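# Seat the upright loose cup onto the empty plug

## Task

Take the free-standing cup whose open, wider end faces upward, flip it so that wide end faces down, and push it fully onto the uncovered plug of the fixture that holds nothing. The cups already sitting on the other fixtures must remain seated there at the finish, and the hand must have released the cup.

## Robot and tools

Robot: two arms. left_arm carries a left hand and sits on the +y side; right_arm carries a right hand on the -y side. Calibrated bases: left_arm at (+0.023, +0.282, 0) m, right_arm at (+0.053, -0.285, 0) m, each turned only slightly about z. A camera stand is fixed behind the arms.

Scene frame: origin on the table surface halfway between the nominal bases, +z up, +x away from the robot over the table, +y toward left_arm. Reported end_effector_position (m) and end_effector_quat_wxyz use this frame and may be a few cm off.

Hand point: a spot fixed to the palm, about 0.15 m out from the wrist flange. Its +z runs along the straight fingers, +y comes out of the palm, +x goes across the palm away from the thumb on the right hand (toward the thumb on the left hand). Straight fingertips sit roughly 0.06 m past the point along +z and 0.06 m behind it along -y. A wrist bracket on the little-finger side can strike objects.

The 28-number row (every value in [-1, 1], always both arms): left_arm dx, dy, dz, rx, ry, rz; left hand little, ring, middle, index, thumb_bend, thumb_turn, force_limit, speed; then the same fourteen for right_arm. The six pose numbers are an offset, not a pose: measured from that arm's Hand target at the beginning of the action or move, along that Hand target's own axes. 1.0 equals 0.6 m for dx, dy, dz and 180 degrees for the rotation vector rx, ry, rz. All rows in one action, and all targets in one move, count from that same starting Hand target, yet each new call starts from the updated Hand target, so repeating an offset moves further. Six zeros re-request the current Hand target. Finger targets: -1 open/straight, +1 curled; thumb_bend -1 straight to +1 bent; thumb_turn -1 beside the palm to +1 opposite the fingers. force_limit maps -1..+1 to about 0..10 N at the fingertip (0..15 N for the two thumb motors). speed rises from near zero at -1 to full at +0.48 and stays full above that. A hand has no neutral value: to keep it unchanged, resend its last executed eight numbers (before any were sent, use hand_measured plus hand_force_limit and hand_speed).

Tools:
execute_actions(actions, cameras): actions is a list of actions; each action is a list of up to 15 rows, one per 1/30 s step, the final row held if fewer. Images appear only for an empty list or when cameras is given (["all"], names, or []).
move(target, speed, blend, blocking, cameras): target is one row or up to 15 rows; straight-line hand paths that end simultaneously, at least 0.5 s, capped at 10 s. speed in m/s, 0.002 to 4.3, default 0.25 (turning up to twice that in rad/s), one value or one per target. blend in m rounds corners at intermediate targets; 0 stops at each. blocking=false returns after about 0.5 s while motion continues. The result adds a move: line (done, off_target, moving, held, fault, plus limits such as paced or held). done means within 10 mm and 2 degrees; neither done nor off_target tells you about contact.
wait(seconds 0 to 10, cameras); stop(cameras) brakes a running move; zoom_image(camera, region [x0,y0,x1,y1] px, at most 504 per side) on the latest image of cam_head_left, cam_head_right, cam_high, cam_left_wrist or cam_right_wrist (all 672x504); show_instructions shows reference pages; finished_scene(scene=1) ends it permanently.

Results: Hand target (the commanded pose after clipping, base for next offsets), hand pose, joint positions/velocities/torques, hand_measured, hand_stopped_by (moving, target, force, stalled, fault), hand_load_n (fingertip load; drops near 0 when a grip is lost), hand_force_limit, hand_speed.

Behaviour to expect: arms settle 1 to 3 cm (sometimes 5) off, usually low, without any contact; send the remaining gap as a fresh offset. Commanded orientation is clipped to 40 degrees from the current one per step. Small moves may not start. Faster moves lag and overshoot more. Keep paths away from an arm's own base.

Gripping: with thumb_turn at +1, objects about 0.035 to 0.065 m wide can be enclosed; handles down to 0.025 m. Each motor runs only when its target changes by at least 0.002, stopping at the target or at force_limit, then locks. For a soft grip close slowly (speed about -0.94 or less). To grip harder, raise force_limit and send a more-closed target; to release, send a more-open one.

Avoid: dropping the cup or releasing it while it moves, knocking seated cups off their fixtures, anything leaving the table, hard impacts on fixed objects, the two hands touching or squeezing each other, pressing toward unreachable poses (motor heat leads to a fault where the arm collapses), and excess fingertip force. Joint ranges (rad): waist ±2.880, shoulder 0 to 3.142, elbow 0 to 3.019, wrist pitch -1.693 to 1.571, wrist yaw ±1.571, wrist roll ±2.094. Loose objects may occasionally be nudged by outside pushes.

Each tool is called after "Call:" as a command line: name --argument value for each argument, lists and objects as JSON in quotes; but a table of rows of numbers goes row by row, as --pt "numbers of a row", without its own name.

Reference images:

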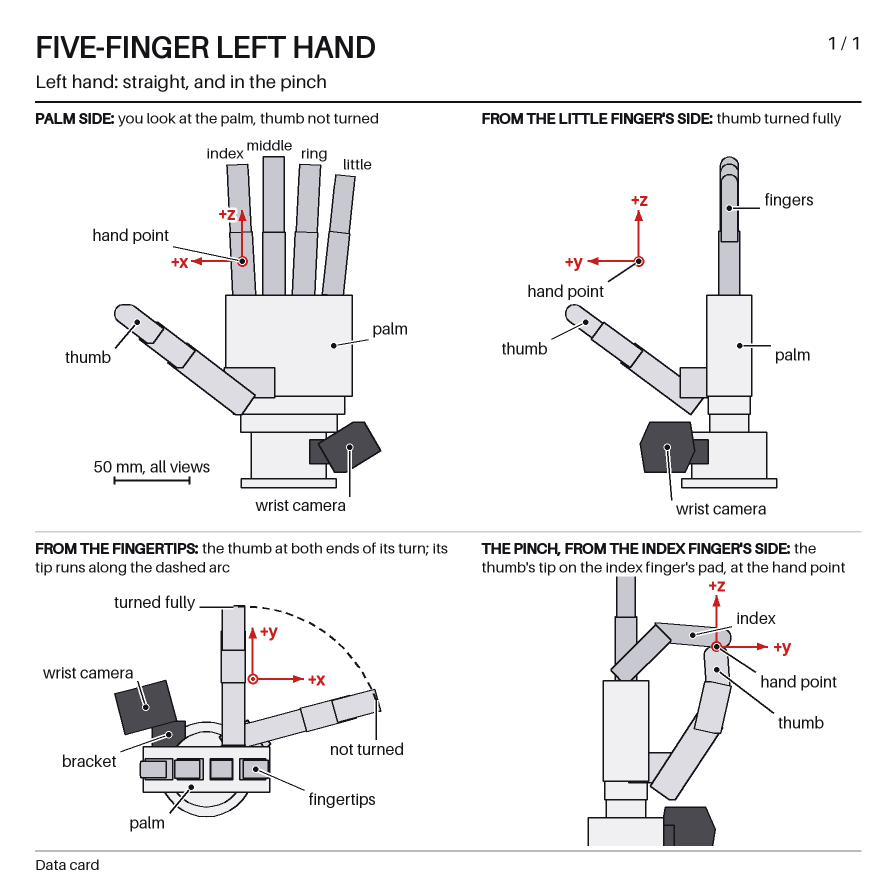

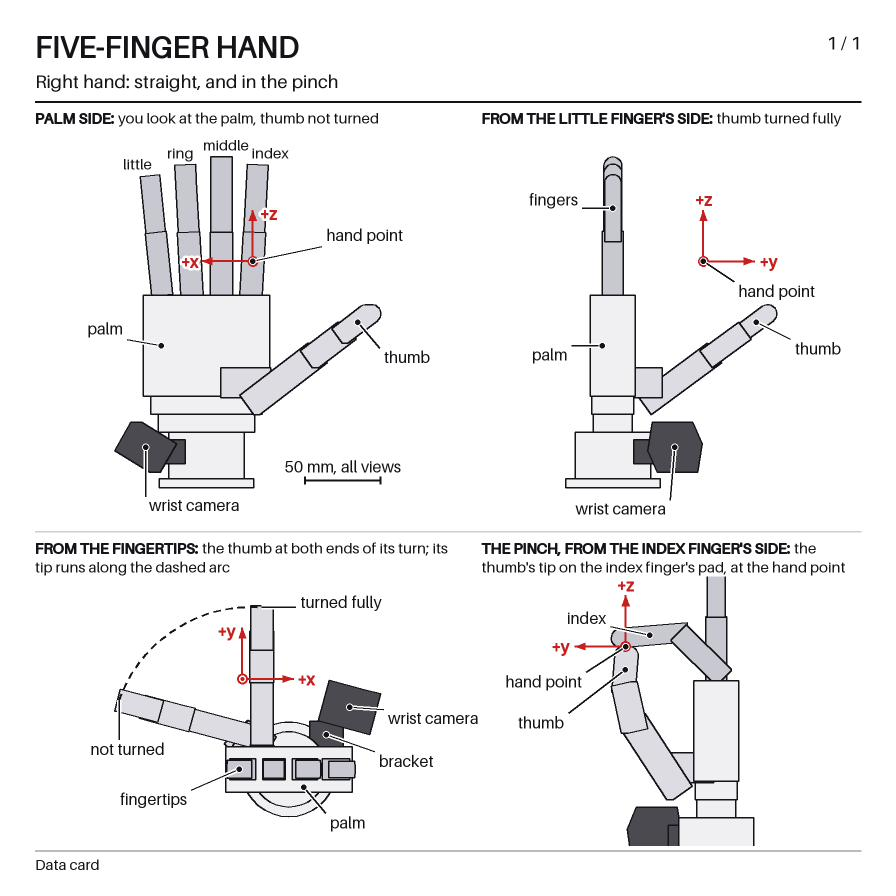

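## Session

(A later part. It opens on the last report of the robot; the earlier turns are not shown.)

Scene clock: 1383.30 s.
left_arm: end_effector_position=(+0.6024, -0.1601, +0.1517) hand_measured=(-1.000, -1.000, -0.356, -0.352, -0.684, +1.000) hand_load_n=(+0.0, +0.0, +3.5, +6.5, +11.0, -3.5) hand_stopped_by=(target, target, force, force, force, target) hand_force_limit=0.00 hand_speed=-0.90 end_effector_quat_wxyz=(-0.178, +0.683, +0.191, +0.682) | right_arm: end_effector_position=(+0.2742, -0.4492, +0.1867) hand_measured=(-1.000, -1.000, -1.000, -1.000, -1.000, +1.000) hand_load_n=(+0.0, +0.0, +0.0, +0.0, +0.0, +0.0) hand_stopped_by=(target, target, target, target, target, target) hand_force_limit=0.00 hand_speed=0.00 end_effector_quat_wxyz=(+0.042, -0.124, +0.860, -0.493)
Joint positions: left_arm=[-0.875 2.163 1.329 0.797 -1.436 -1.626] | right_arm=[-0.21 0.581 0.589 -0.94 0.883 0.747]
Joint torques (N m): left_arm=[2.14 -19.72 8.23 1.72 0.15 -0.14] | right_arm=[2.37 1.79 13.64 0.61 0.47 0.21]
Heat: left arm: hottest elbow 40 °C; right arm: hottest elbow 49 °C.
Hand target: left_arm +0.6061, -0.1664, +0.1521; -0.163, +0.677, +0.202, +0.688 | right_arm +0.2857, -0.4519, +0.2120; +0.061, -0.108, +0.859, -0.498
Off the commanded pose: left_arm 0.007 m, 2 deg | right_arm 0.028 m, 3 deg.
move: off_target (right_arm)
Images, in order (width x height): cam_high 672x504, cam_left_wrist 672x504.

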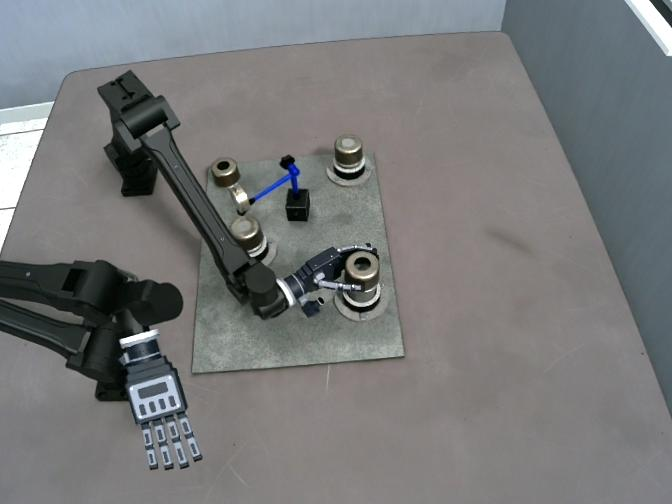

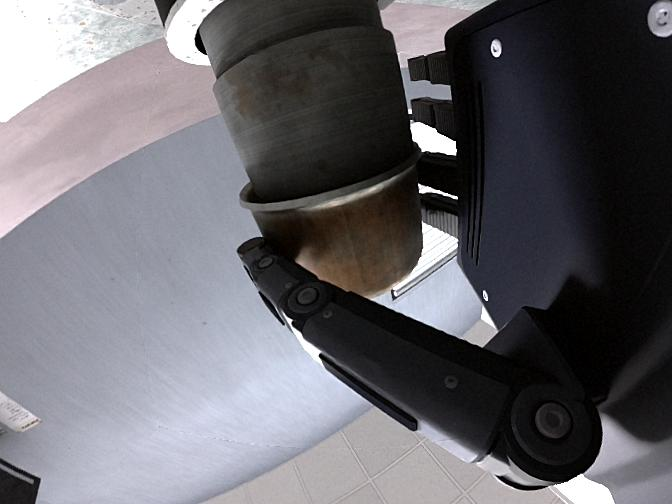

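Call:
move --target '[-0.027,-0.003,0,0,0,0,-1,-1,0.25,0.25,0.0,1,0.0,-0.9, 0,0,0,0,0,0,-1,-1,-1,-1,-1,1,0,0]' --speed 0.04 --cameras '["cam_high","cam_left_wrist"]'

Call:
zoom_image --camera "cam_left_wrist" --region '[150, 0, 480, 330]'

Scene clock: 1391.83 s.
left_arm: end_effector_position=(+0.6020, -0.1581, +0.1385) hand_measured=(-1.000, -1.000, -0.356, -0.352, -0.684, +1.000) hand_load_n=(+0.0, +0.0, +2.0, +7.0, +10.5, -2.5) hand_stopped_by=(target, target, force, force, force, target) hand_force_limit=0.00 hand_speed=-0.90 end_effector_quat_wxyz=(-0.173, +0.680, +0.200, +0.684) | right_arm: end_effector_position=(+0.2742, -0.4492, +0.1867) hand_measured=(-1.000, -1.000, -1.000, -1.000, -1.000, +1.000) hand_load_n=(-0.5, +0.0, -0.5, +0.0, +0.0, +0.0) hand_stopped_by=(target, target, target, target, target, target) hand_force_limit=0.00 hand_speed=0.00 end_effector_quat_wxyz=(+0.042, -0.124, +0.860, -0.493)
Joint positions: left_arm=[-0.874 2.192 1.329 0.832 -1.44 -1.64] | right_arm=[-0.21 0.581 0.589 -0.94 0.883 0.747]
Joint torques (N m): left_arm=[1.96 -19.84 7.84 1.62 0.33 -0.01] | right_arm=[2.43 1.85 13.64 0.58 0.47 0.2]
Heat: left arm: hottest elbow 40 °C; right arm: hottest elbow 49 °C.
Hand target: left_arm +0.6056, -0.1657, +0.1359; -0.163, +0.677, +0.202, +0.688 | right_arm +0.2857, -0.4519, +0.2120; +0.061, -0.108, +0.859, -0.498
Off the commanded pose: left_arm 0.009 m, 1 deg | right_arm 0.028 m, 3 deg.
move: off_target (right_arm)
Images, in order (width x height): cam_high 672x504, cam_left_wrist 672x504.

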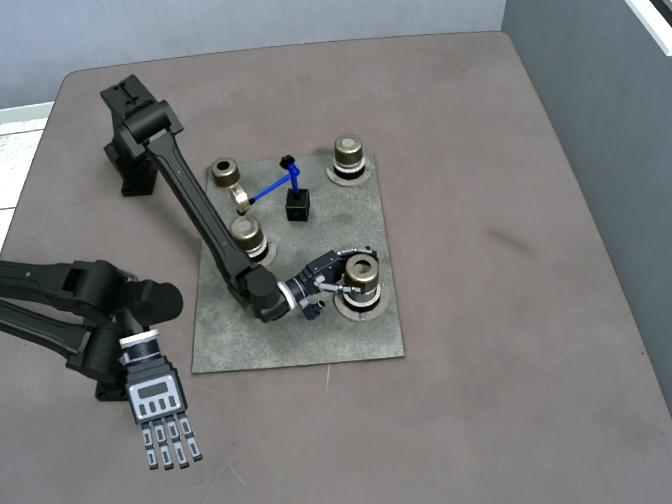

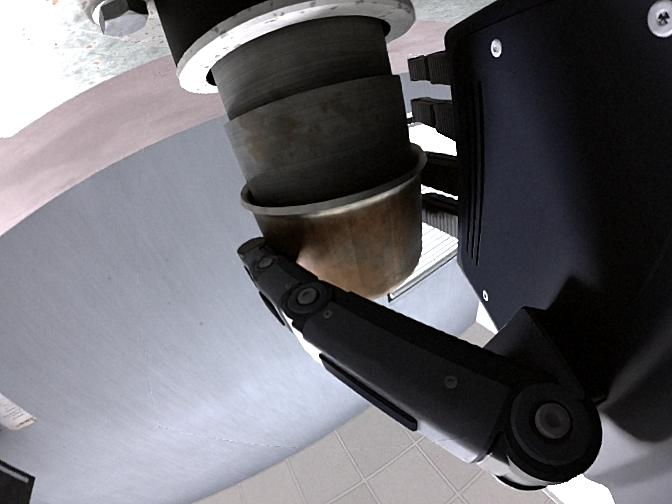

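Scaled by 1.527 from the camera's 672x504 image, which has a finer 960x720 frame.

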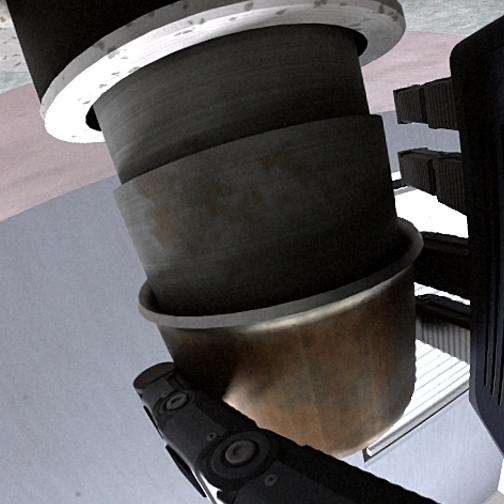

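Call:
move --target '[-0.02,-0.003,0,0,0,0.010,-1,-1,0.25,0.25,0.0,1,0.0,-0.9, 0,0,0,0,0,0,-1,-1,-1,-1,-1,1,0,0]' --speed 0.04 --cameras '["cam_high","cam_left_wrist"]'

Call:
zoom_image --camera "cam_left_wrist" --region '[150, 0, 480, 330]'

Scene clock: 1415.20 s.
left_arm: end_effector_position=(+0.6019, -0.1581, +0.1379) hand_measured=(-1.000, -1.000, -0.356, -0.352, -0.684, +1.000) hand_load_n=(+0.0, +0.0, +2.0, +7.0, +10.5, -2.0) hand_stopped_by=(target, target, force, force, force, target) hand_force_limit=0.00 hand_speed=-0.90 end_effector_quat_wxyz=(-0.173, +0.679, +0.200, +0.685) | right_arm: end_effector_position=(+0.2742, -0.4492, +0.1867) hand_measured=(-1.000, -1.000, -1.000, -1.000, -1.000, +1.000) hand_load_n=(+0.0, +0.0, +0.0, +0.0, +0.0, +0.0) hand_stopped_by=(target, target, target, target, target, target) hand_force_limit=0.00 hand_speed=0.00 end_effector_quat_wxyz=(+0.042, -0.124, +0.860, -0.493)
Joint positions: left_arm=[-0.874 2.197 1.329 0.856 -1.439 -1.622] | right_arm=[-0.21 0.581 0.589 -0.94 0.883 0.747]
Joint torques (N m): left_arm=[1.9 -18.55 7.35 1.44 0.33 0.12] | right_arm=[2.43 1.9 13.65 0.61 0.48 0.19]
Heat: left arm: hottest elbow 40 °C; right arm: hottest elbow 49 °C.
Hand target: left_arm +0.6051, -0.1648, +0.1237; -0.174, +0.681, +0.191, +0.685 | right_arm +0.2857, -0.4519, +0.2120; +0.061, -0.108, +0.859, -0.498
Off the commanded pose: left_arm 0.016 m, 1 deg | right_arm 0.028 m, 3 deg.
move: off_target (left_arm, right_arm)
Images, in order (width x height): cam_high 672x504, cam_left_wrist 672x504.

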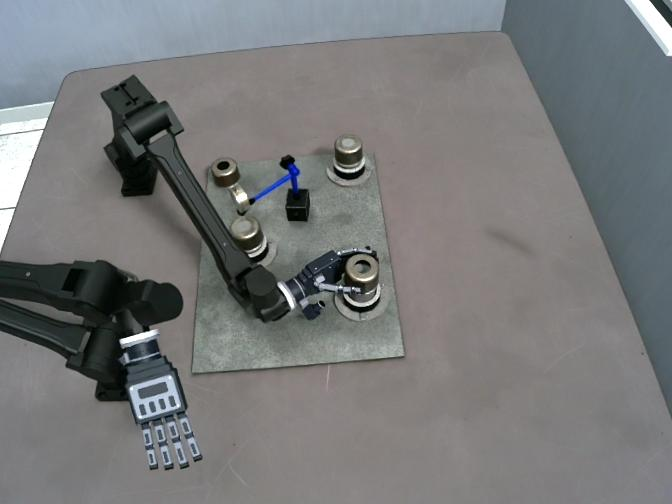

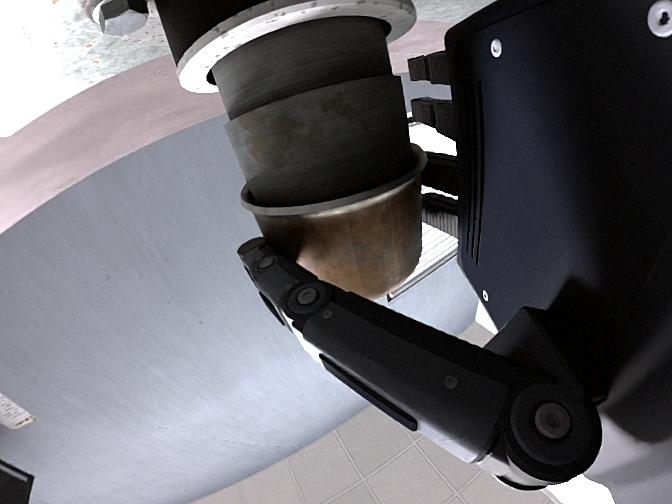

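Scaled by 1.527 from the camera's 672x504 image, which has a finer 960x720 frame.

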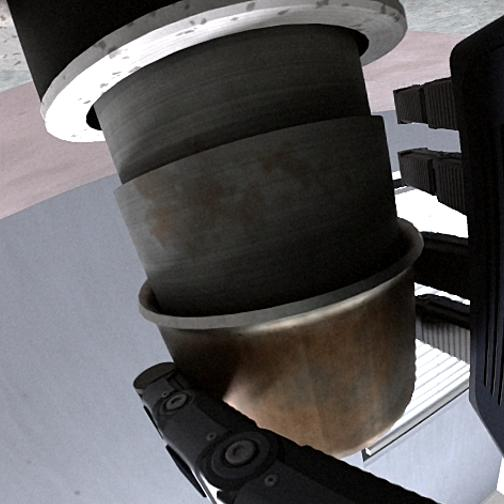

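Call:
zoom_image --camera "cam_high" --region '[310, 120, 400, 200]'

Call:
zoom_image --camera "cam_high" --region '[310, 230, 410, 330]'

Call:
execute_actions --actions '[]' --cameras '["cam_head_left","cam_head_right"]'

Call:
zoom_image --camera "cam_head_left" --region '[280, 170, 460, 310]'

Scaled by 5.600.

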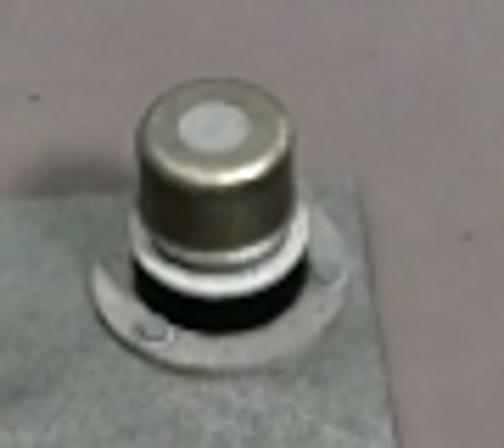

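Scaled by 5.040.

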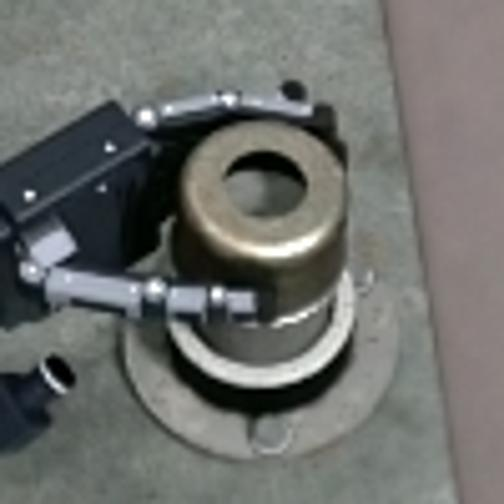

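Scene clock: 1423.50 s.
left_arm: end_effector_position=(+0.6019, -0.1581, +0.1378) hand_measured=(-1.000, -1.000, -0.356, -0.352, -0.684, +1.000) hand_load_n=(+0.0, +0.0, +2.0, +7.0, +10.5, -2.0) hand_stopped_by=(target, target, force, force, force, target) hand_force_limit=0.00 hand_speed=-0.90 end_effector_quat_wxyz=(-0.173, +0.679, +0.199, +0.685) | right_arm: end_effector_position=(+0.2742, -0.4492, +0.1867) hand_measured=(-1.000, -1.000, -1.000, -1.000, -1.000, +1.000) hand_load_n=(+0.0, -0.5, +0.0, +0.0, +0.0, +0.0) hand_stopped_by=(target, target, target, target, target, target) hand_force_limit=0.00 hand_speed=0.00 end_effector_quat_wxyz=(+0.042, -0.124, +0.860, -0.493)
Joint positions: left_arm=[-0.874 2.197 1.329 0.856 -1.439 -1.621] | right_arm=[-0.21 0.581 0.589 -0.94 0.883 0.747]
Joint velocities: within noise
Joint torques (N m): left_arm=[2.26 -18.67 7.38 1.46 0.33 0.07] | right_arm=[2.37 1.9 13.63 0.57 0.48 0.2]
Heat: left arm: hottest elbow 39 °C; right arm: hottest elbow 49 °C.
Hand target: left_arm +0.6051, -0.1648, +0.1237; -0.174, +0.681, +0.191, +0.685 | right_arm +0.2857, -0.4519, +0.2120; +0.061, -0.108, +0.859, -0.498
Off the commanded pose: left_arm 0.016 m, 1 deg | right_arm 0.028 m, 3 deg.
Images, in order (width x height): cam_head_left 672x504, cam_head_right 672x504.

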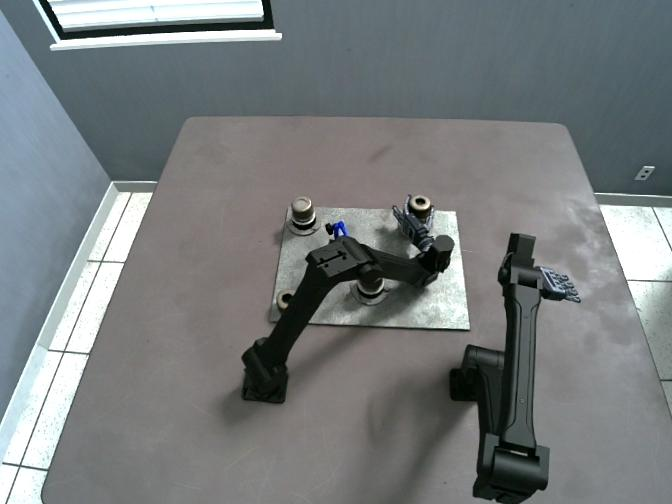

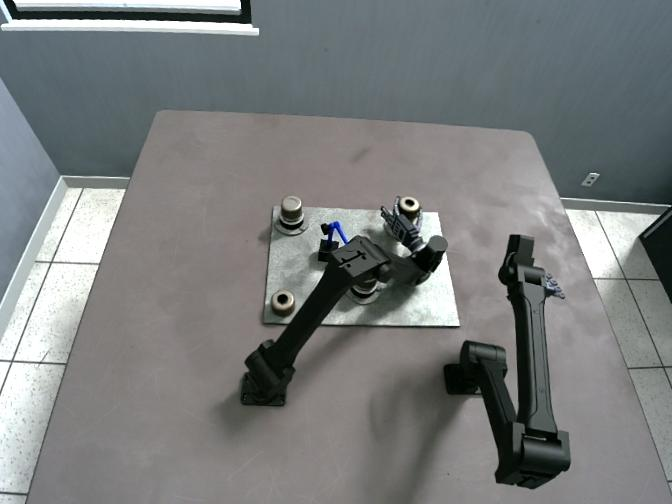

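Scaled by 2.800.

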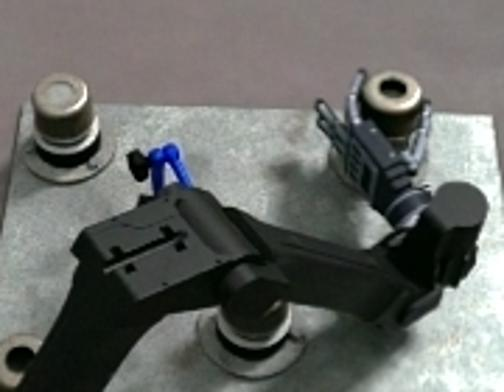

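Call:
move --target '[-0.02,-0.003,0,0,0,0.0,-1,-1,0.25,0.25,0.0,1,0.0,-0.9, 0,0,0,0,0,0,-1,-1,-1,-1,-1,1,0,0]' --speed 0.04 --cameras '["cam_high","cam_left_wrist"]'

Call:
zoom_image --camera "cam_left_wrist" --region '[150, 0, 480, 330]'

Call:
zoom_image --camera "cam_high" --region '[310, 230, 410, 330]'

Scene clock: 1432.73 s.
left_arm: end_effector_position=(+0.6013, -0.1575, +0.1356) hand_measured=(-1.000, -1.000, -0.356, -0.352, -0.684, +1.000) hand_load_n=(+0.0, +0.0, +2.0, +7.0, +10.5, -1.5) hand_stopped_by=(target, target, force, force, force, target) hand_force_limit=0.00 hand_speed=-0.90 end_effector_quat_wxyz=(-0.165, +0.676, +0.206, +0.688) | right_arm: end_effector_position=(+0.2742, -0.4492, +0.1867) hand_measured=(-1.000, -1.000, -1.000, -1.000, -1.000, +1.000) hand_load_n=(+0.0, +0.0, +0.0, +0.0, +0.0, +0.5) hand_stopped_by=(target, target, target, target, target, target) hand_force_limit=0.00 hand_speed=0.00 end_effector_quat_wxyz=(+0.042, -0.124, +0.860, -0.493)
Joint positions: left_arm=[-0.874 2.208 1.329 0.889 -1.438 -1.622] | right_arm=[-0.21 0.581 0.589 -0.94 0.883 0.747]
Joint torques (N m): left_arm=[2.37 -17.96 7.01 1.26 0.31 0.14] | right_arm=[2.32 1.85 13.65 0.58 0.47 0.2]
Heat: left arm: hottest elbow 39 °C; right arm: hottest elbow 49 °C.
Hand target: left_arm +0.6043, -0.1635, +0.1116; -0.174, +0.681, +0.191, +0.685 | right_arm +0.2857, -0.4519, +0.2120; +0.061, -0.108, +0.859, -0.498
Off the commanded pose: left_arm 0.025 m, 2 deg | right_arm 0.028 m, 3 deg.
move: off_target (left_arm, right_arm)
Images, in order (width x height): cam_high 672x504, cam_left_wrist 672x504.

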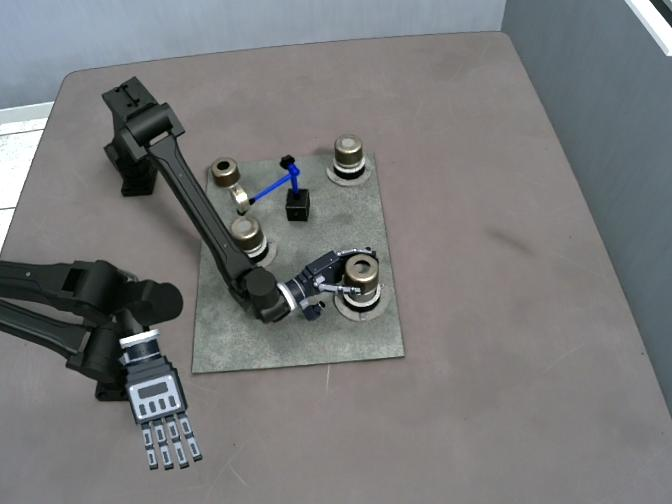

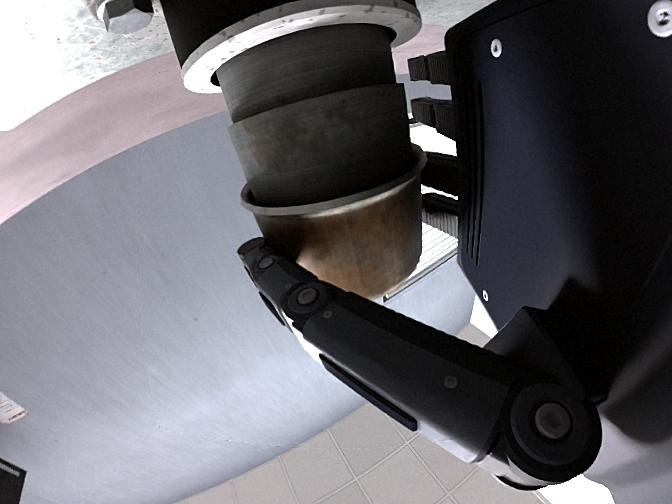

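Scaled by 1.527 from the camera's 672x504 image, which has a finer 960x720 frame.

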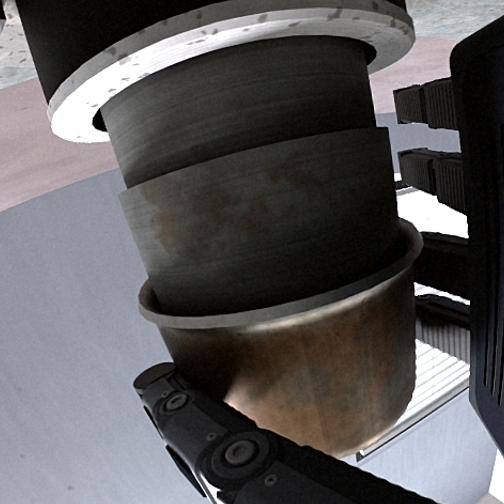

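Scaled by 5.040.

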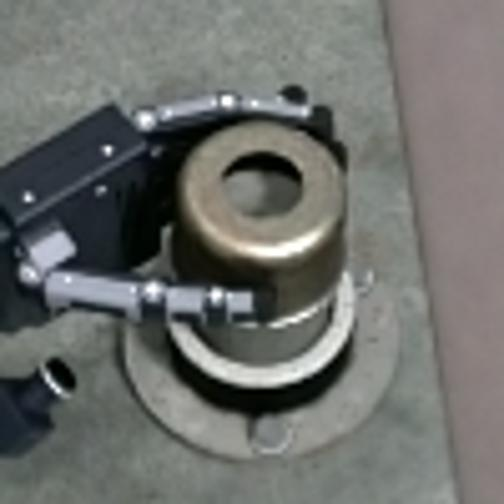

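Call:
move --target '[-0.022,-0.002,0,0,0,0.018,-1,-1,0.25,0.25,0.0,1,0.0,-0.9, 0,0,0,0,0,0,-1,-1,-1,-1,-1,1,0,0]' --speed 0.05 --cameras '["cam_high","cam_left_wrist"]'

Call:
zoom_image --camera "cam_left_wrist" --region '[150, 0, 480, 330]'

Call:
zoom_image --camera "cam_high" --region '[310, 230, 410, 330]'

Scene clock: 1470.13 s.
left_arm: end_effector_position=(+0.6014, -0.1579, +0.1350) hand_measured=(-1.000, -1.000, -0.356, -0.352, -0.684, +1.000) hand_load_n=(+0.0, +0.0, +2.0, +7.5, +10.0, -0.5) hand_stopped_by=(target, target, force, force, force, target) hand_force_limit=0.00 hand_speed=-0.90 end_effector_quat_wxyz=(-0.170, +0.676, +0.201, +0.688) | right_arm: end_effector_position=(+0.2742, -0.4492, +0.1867) hand_measured=(-1.000, -1.000, -1.000, -1.000, -1.000, +1.000) hand_load_n=(+0.0, +0.0, +0.0, -0.5, +0.0, +0.0) hand_stopped_by=(target, target, target, target, target, target) hand_force_limit=0.00 hand_speed=0.00 end_effector_quat_wxyz=(+0.042, -0.124, +0.860, -0.493)
Joint positions: left_arm=[-0.874 2.211 1.329 0.913 -1.438 -1.586] | right_arm=[-0.21 0.581 0.589 -0.94 0.883 0.747]
Joint torques (N m): left_arm=[2.02 -17.08 6.32 1.05 0.36 0.25] | right_arm=[2.55 1.9 13.63 0.58 0.48 0.19]
Heat: left arm: hottest elbow 38 °C; right arm: hottest elbow 49 °C.
Hand target: left_arm +0.6039, -0.1627, +0.0983; -0.193, +0.686, +0.172, +0.680 | right_arm +0.2857, -0.4519, +0.2120; +0.061, -0.108, +0.859, -0.498
Off the commanded pose: left_arm 0.037 m, 4 deg | right_arm 0.028 m, 3 deg.
move: off_target (left_arm, right_arm)
Images, in order (width x height): cam_high 672x504, cam_left_wrist 672x504.

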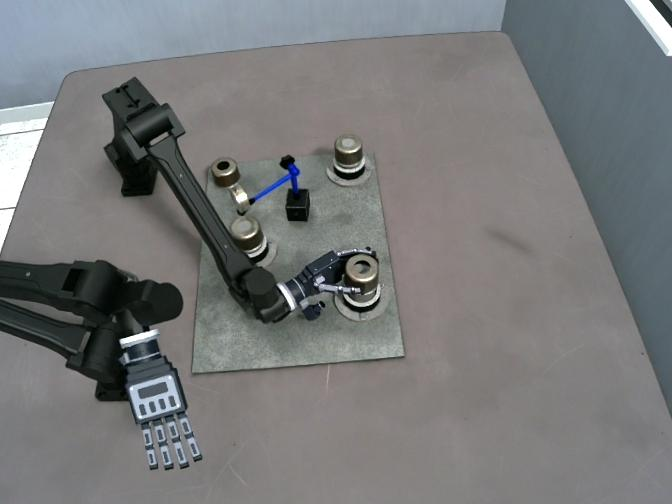

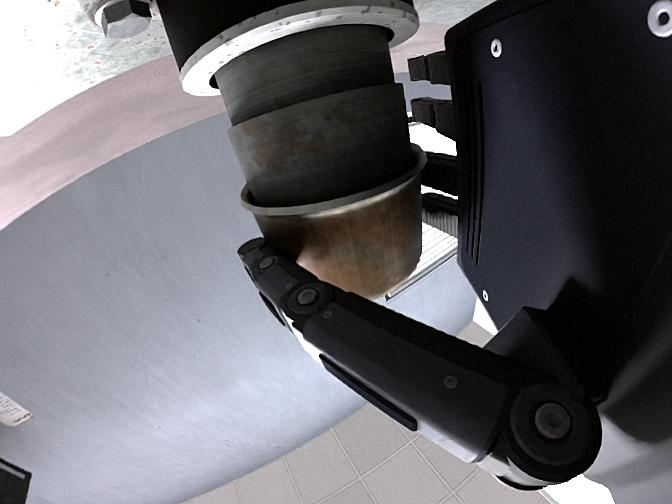

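Scaled by 1.527 from the camera's 672x504 image, which has a finer 960x720 frame.

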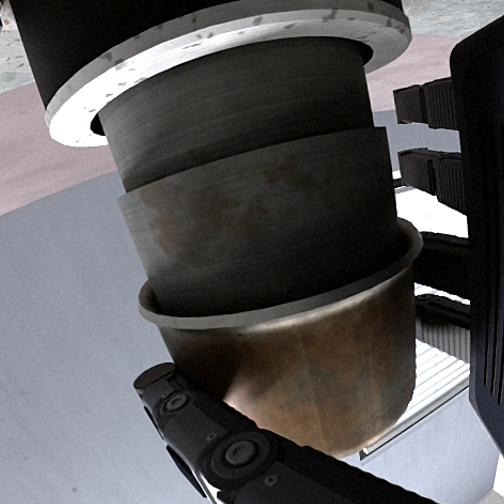

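Scaled by 5.040.

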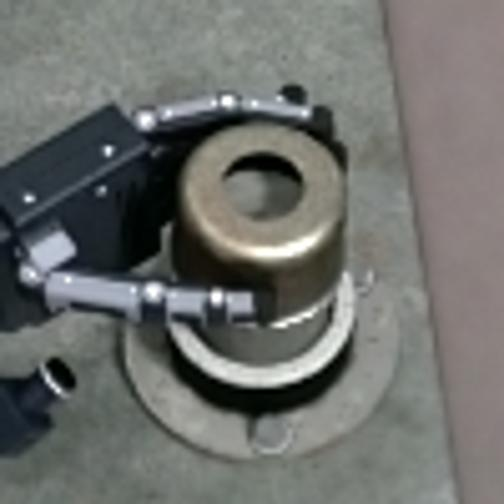

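Call:
zoom_image --camera "cam_high" --region '[190, 140, 320, 270]'

Call:
execute_actions --actions '[]'

Call:
zoom_image --camera "cam_head_right" --region '[300, 190, 470, 320]'

Call:
zoom_image --camera "cam_head_left" --region '[300, 190, 470, 320]'

Scaled by 3.877.

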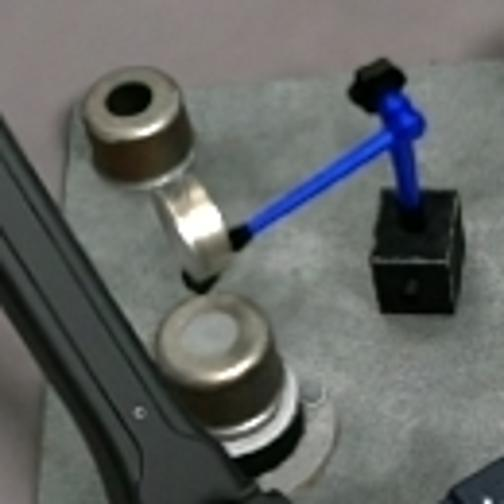

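Scene clock: 1537.43 s.
left_arm: end_effector_position=(+0.6014, -0.1579, +0.1349) hand_measured=(-1.000, -1.000, -0.356, -0.352, -0.684, +1.000) hand_load_n=(+0.0, +0.0, +2.0, +7.5, +10.5, -0.5) hand_stopped_by=(target, target, force, force, force, target) hand_force_limit=0.00 hand_speed=-0.90 end_effector_quat_wxyz=(-0.170, +0.676, +0.201, +0.688) | right_arm: end_effector_position=(+0.2742, -0.4492, +0.1867) hand_measured=(-1.000, -1.000, -1.000, -1.000, -1.000, +1.000) hand_load_n=(-0.5, +0.0, +0.0, +0.0, +0.0, +0.0) hand_stopped_by=(target, target, target, target, target, target) hand_force_limit=0.00 hand_speed=0.00 end_effector_quat_wxyz=(+0.042, -0.124, +0.860, -0.493)
Joint positions: left_arm=[-0.874 2.211 1.329 0.913 -1.438 -1.586] | right_arm=[-0.21 0.581 0.589 -0.94 0.883 0.747]
Joint velocities: within noise
Joint torques (N m): left_arm=[1.96 -17.08 6.35 0.99 0.36 0.28] | right_arm=[2.26 1.9 13.65 0.58 0.47 0.2]
Heat: left arm: hottest elbow 37 °C; right arm: hottest elbow 50 °C.
Hand target: left_arm +0.6039, -0.1627, +0.0983; -0.194, +0.686, +0.172, +0.680 | right_arm +0.2857, -0.4519, +0.2120; +0.061, -0.108, +0.859, -0.498
Off the commanded pose: left_arm 0.037 m, 4 deg | right_arm 0.028 m, 3 deg.

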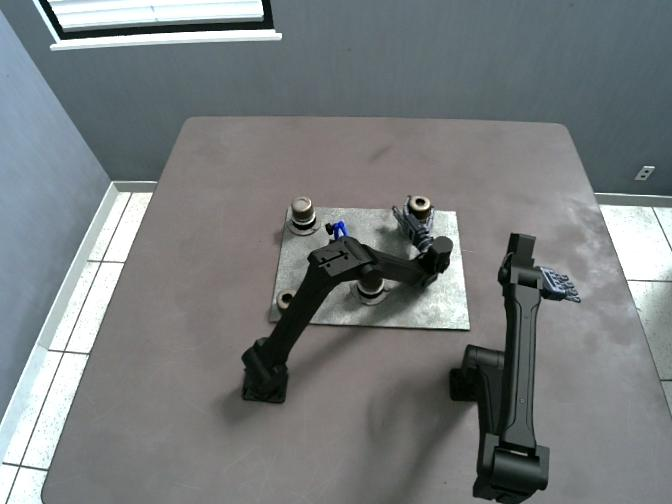

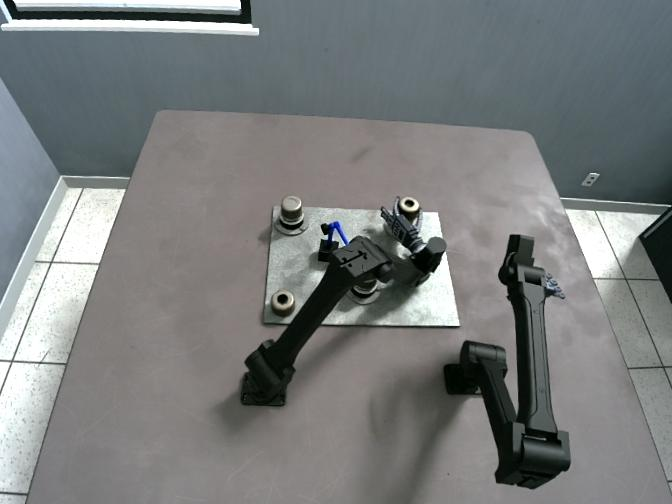

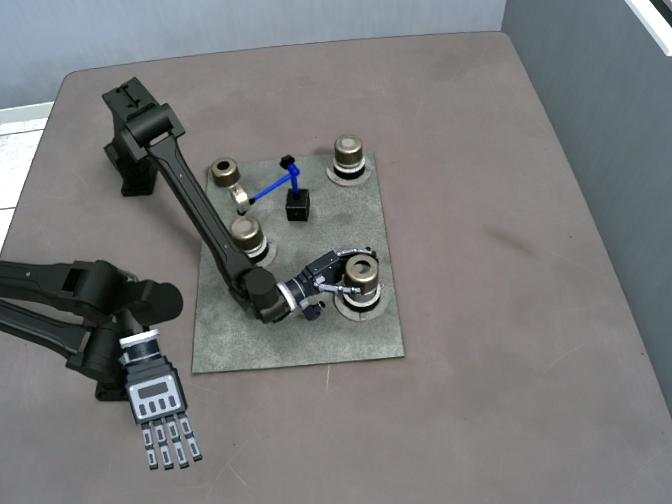

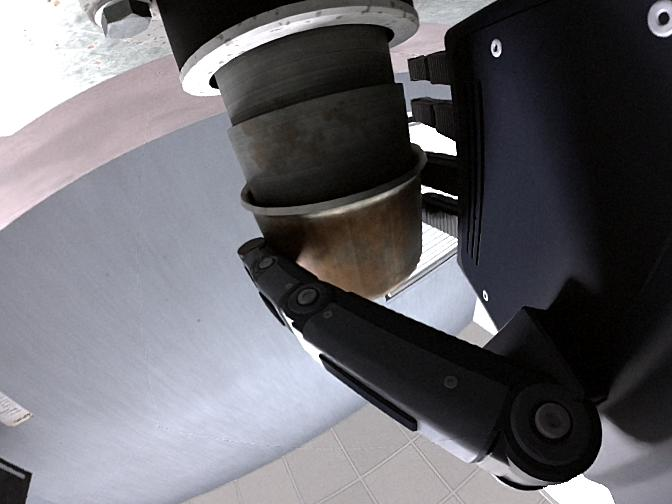

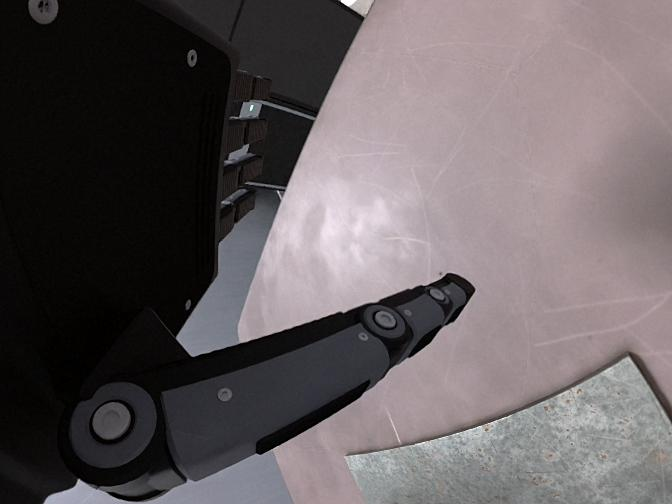

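Scaled by 2.965.

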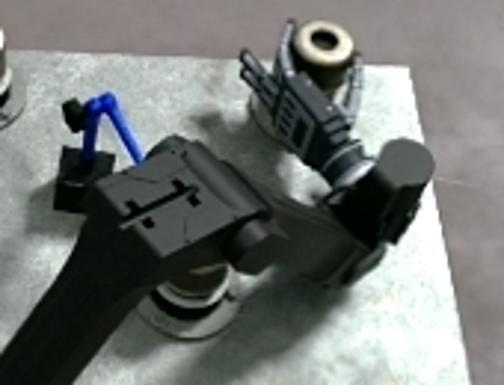

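Scaled by 2.965.

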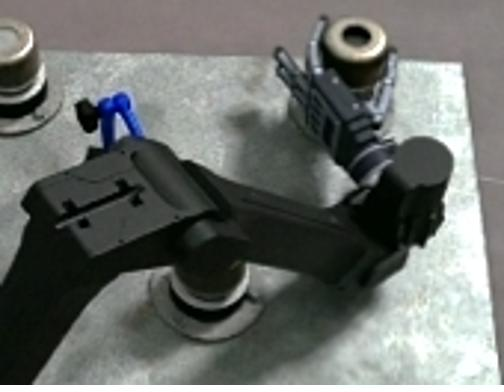

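Call:
move --target '[0.07,0.006,0.001,0,0,-0.008,-1,-1,0.25,0.25,0.0,1,0.0,-0.9, 0,0,0,0,0,0,-1,-1,-1,-1,-1,1,0,0]' --speed 0.06 --cameras '["cam_high","cam_left_wrist"]'

Call:
zoom_image --camera "cam_left_wrist" --region '[150, 0, 480, 330]'

Scene clock: 1582.63 s.
left_arm: end_effector_position=(+0.6020, -0.1582, +0.1354) hand_measured=(-1.000, -1.000, -0.356, -0.352, -0.684, +1.000) hand_load_n=(+0.0, +0.0, +2.5, +7.5, +10.0, +0.0) hand_stopped_by=(target, target, force, force, force, target) hand_force_limit=0.00 hand_speed=-0.90 end_effector_quat_wxyz=(-0.181, +0.680, +0.193, +0.684) | right_arm: end_effector_position=(+0.2742, -0.4492, +0.1867) hand_measured=(-1.000, -1.000, -1.000, -1.000, -1.000, +1.000) hand_load_n=(-0.5, +0.0, -0.5, +0.0, +0.0, +0.0) hand_stopped_by=(target, target, target, target, target, target) hand_force_limit=0.00 hand_speed=0.00 end_effector_quat_wxyz=(+0.042, -0.124, +0.860, -0.493)
Joint positions: left_arm=[-0.874 2.202 1.329 0.875 -1.442 -1.586] | right_arm=[-0.21 0.581 0.589 -0.94 0.883 0.747]
Joint torques (N m): left_arm=[2.43 -21.77 7.46 0.44 0.46 0.24] | right_arm=[2.37 2.02 13.65 0.62 0.48 0.2]
Heat: left arm: hottest elbow 37 °C; right arm: hottest elbow 50 °C.
Hand target: left_arm +0.6068, -0.1667, +0.1404; -0.185, +0.684, +0.181, +0.683 | right_arm +0.2857, -0.4519, +0.2120; +0.061, -0.108, +0.859, -0.498
Off the commanded pose: left_arm 0.011 m, 2 deg | right_arm 0.028 m, 3 deg.
move: off_target (left_arm, right_arm)
Images, in order (width x height): cam_high 672x504, cam_left_wrist 672x504.

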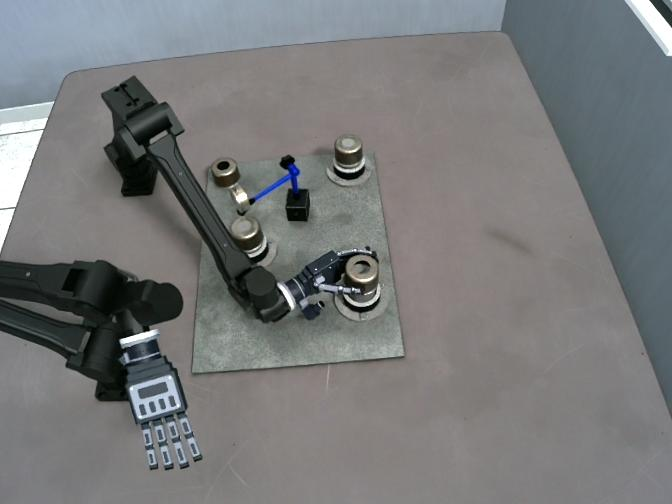

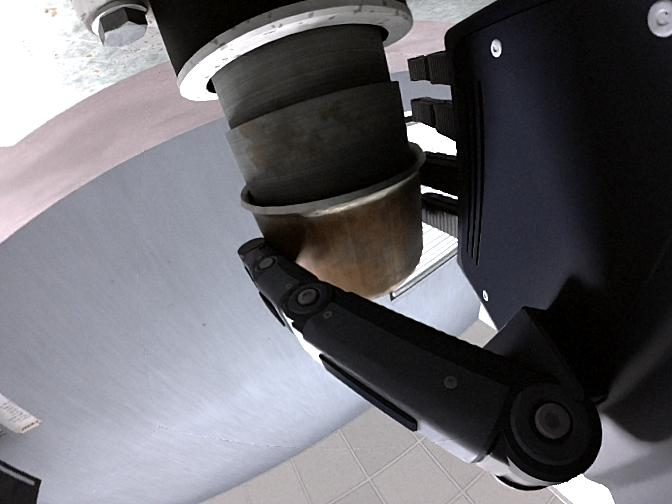

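Scaled by 1.527 from the camera's 672x504 image, which has a finer 960x720 frame.

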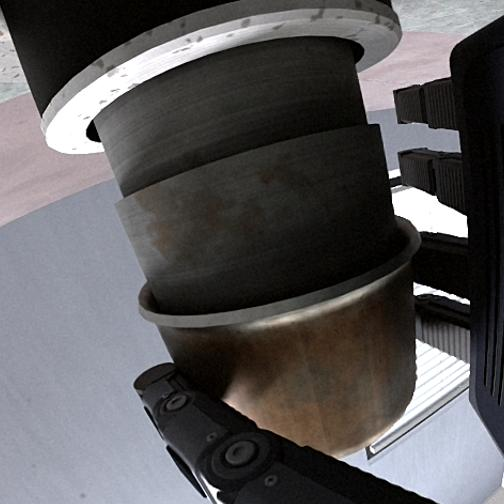

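Call:
zoom_image --camera "cam_high" --region '[335, 245, 385, 325]'

Call:
zoom_image --camera "cam_left_wrist" --region '[230, 120, 440, 230]'

Scaled by 6.300.

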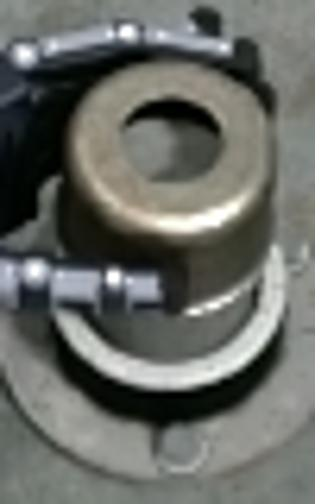

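Scaled by 2.400 from the camera's 672x504 image, which has a finer 960x720 frame.

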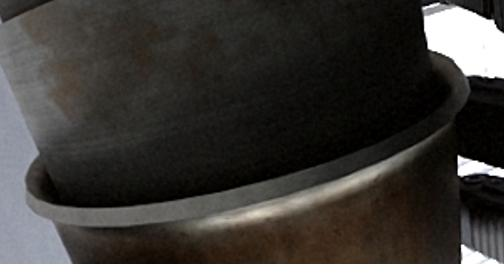

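Call:
move --target '[-0.01,0.0,0.0,0,0,-0.010,-1,-1,-0.362,-0.361,0.0,1,0.0,-0.9, 0,0,0,0,0,0,-1,-1,-1,-1,-1,1,0,0]' --speed 0.06 --cameras '["cam_high","cam_left_wrist"]'

Call:
zoom_image --camera "cam_left_wrist" --region '[150, 0, 480, 330]'

Scene clock: 1668.53 s.
left_arm: end_effector_position=(+0.6020, -0.1582, +0.1357) hand_measured=(-1.000, -1.000, -0.362, -0.364, -0.684, +1.000) hand_load_n=(+0.0, +0.0, +2.0, +4.5, +8.0, -1.5) hand_stopped_by=(target, target, target, force, force, target) hand_force_limit=0.00 hand_speed=-0.90 end_effector_quat_wxyz=(-0.179, +0.680, +0.194, +0.684) | right_arm: end_effector_position=(+0.2742, -0.4492, +0.1867) hand_measured=(-1.000, -1.000, -1.000, -1.000, -1.000, +1.000) hand_load_n=(+0.0, +0.0, +0.0, +0.0, +0.0, +0.0) hand_stopped_by=(target, target, target, target, target, target) hand_force_limit=0.00 hand_speed=0.00 end_effector_quat_wxyz=(+0.042, -0.124, +0.860, -0.493)
Joint positions: left_arm=[-0.874 2.202 1.329 0.875 -1.441 -1.591] | right_arm=[-0.21 0.581 0.589 -0.94 0.883 0.747]
Joint torques (N m): left_arm=[1.9 -19.9 7.84 0.7 0.48 -0.02] | right_arm=[2.43 1.9 13.65 0.59 0.49 0.2]
Heat: left arm: hottest elbow 38 °C; right arm: hottest elbow 51 °C.
Hand target: left_arm +0.6068, -0.1666, +0.1344; -0.174, +0.681, +0.191, +0.685 | right_arm +0.2857, -0.4519, +0.2120; +0.061, -0.108, +0.859, -0.498
Off the commanded pose: left_arm 0.010 m, 1 deg | right_arm 0.028 m, 3 deg.
move: off_target (right_arm)
Images, in order (width x height): cam_high 672x504, cam_left_wrist 672x504.

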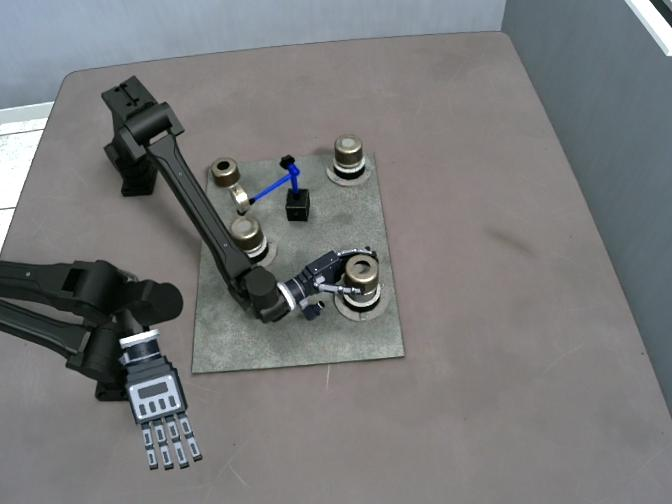

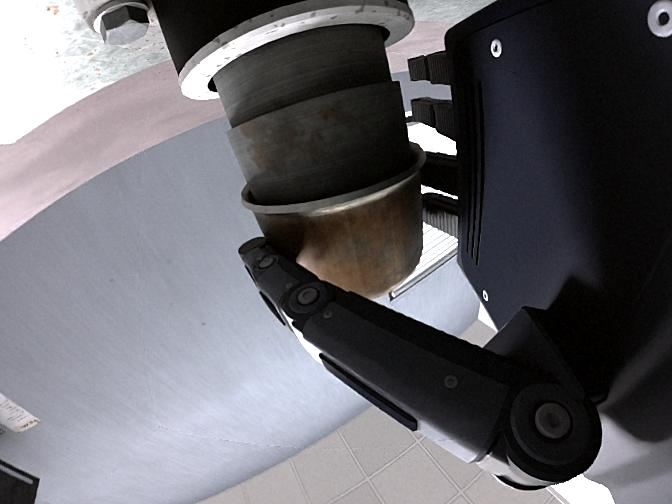

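Scaled by 1.527 from the camera's 672x504 image, which has a finer 960x720 frame.

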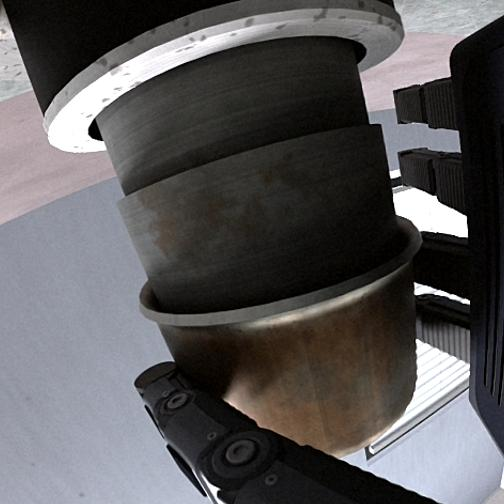

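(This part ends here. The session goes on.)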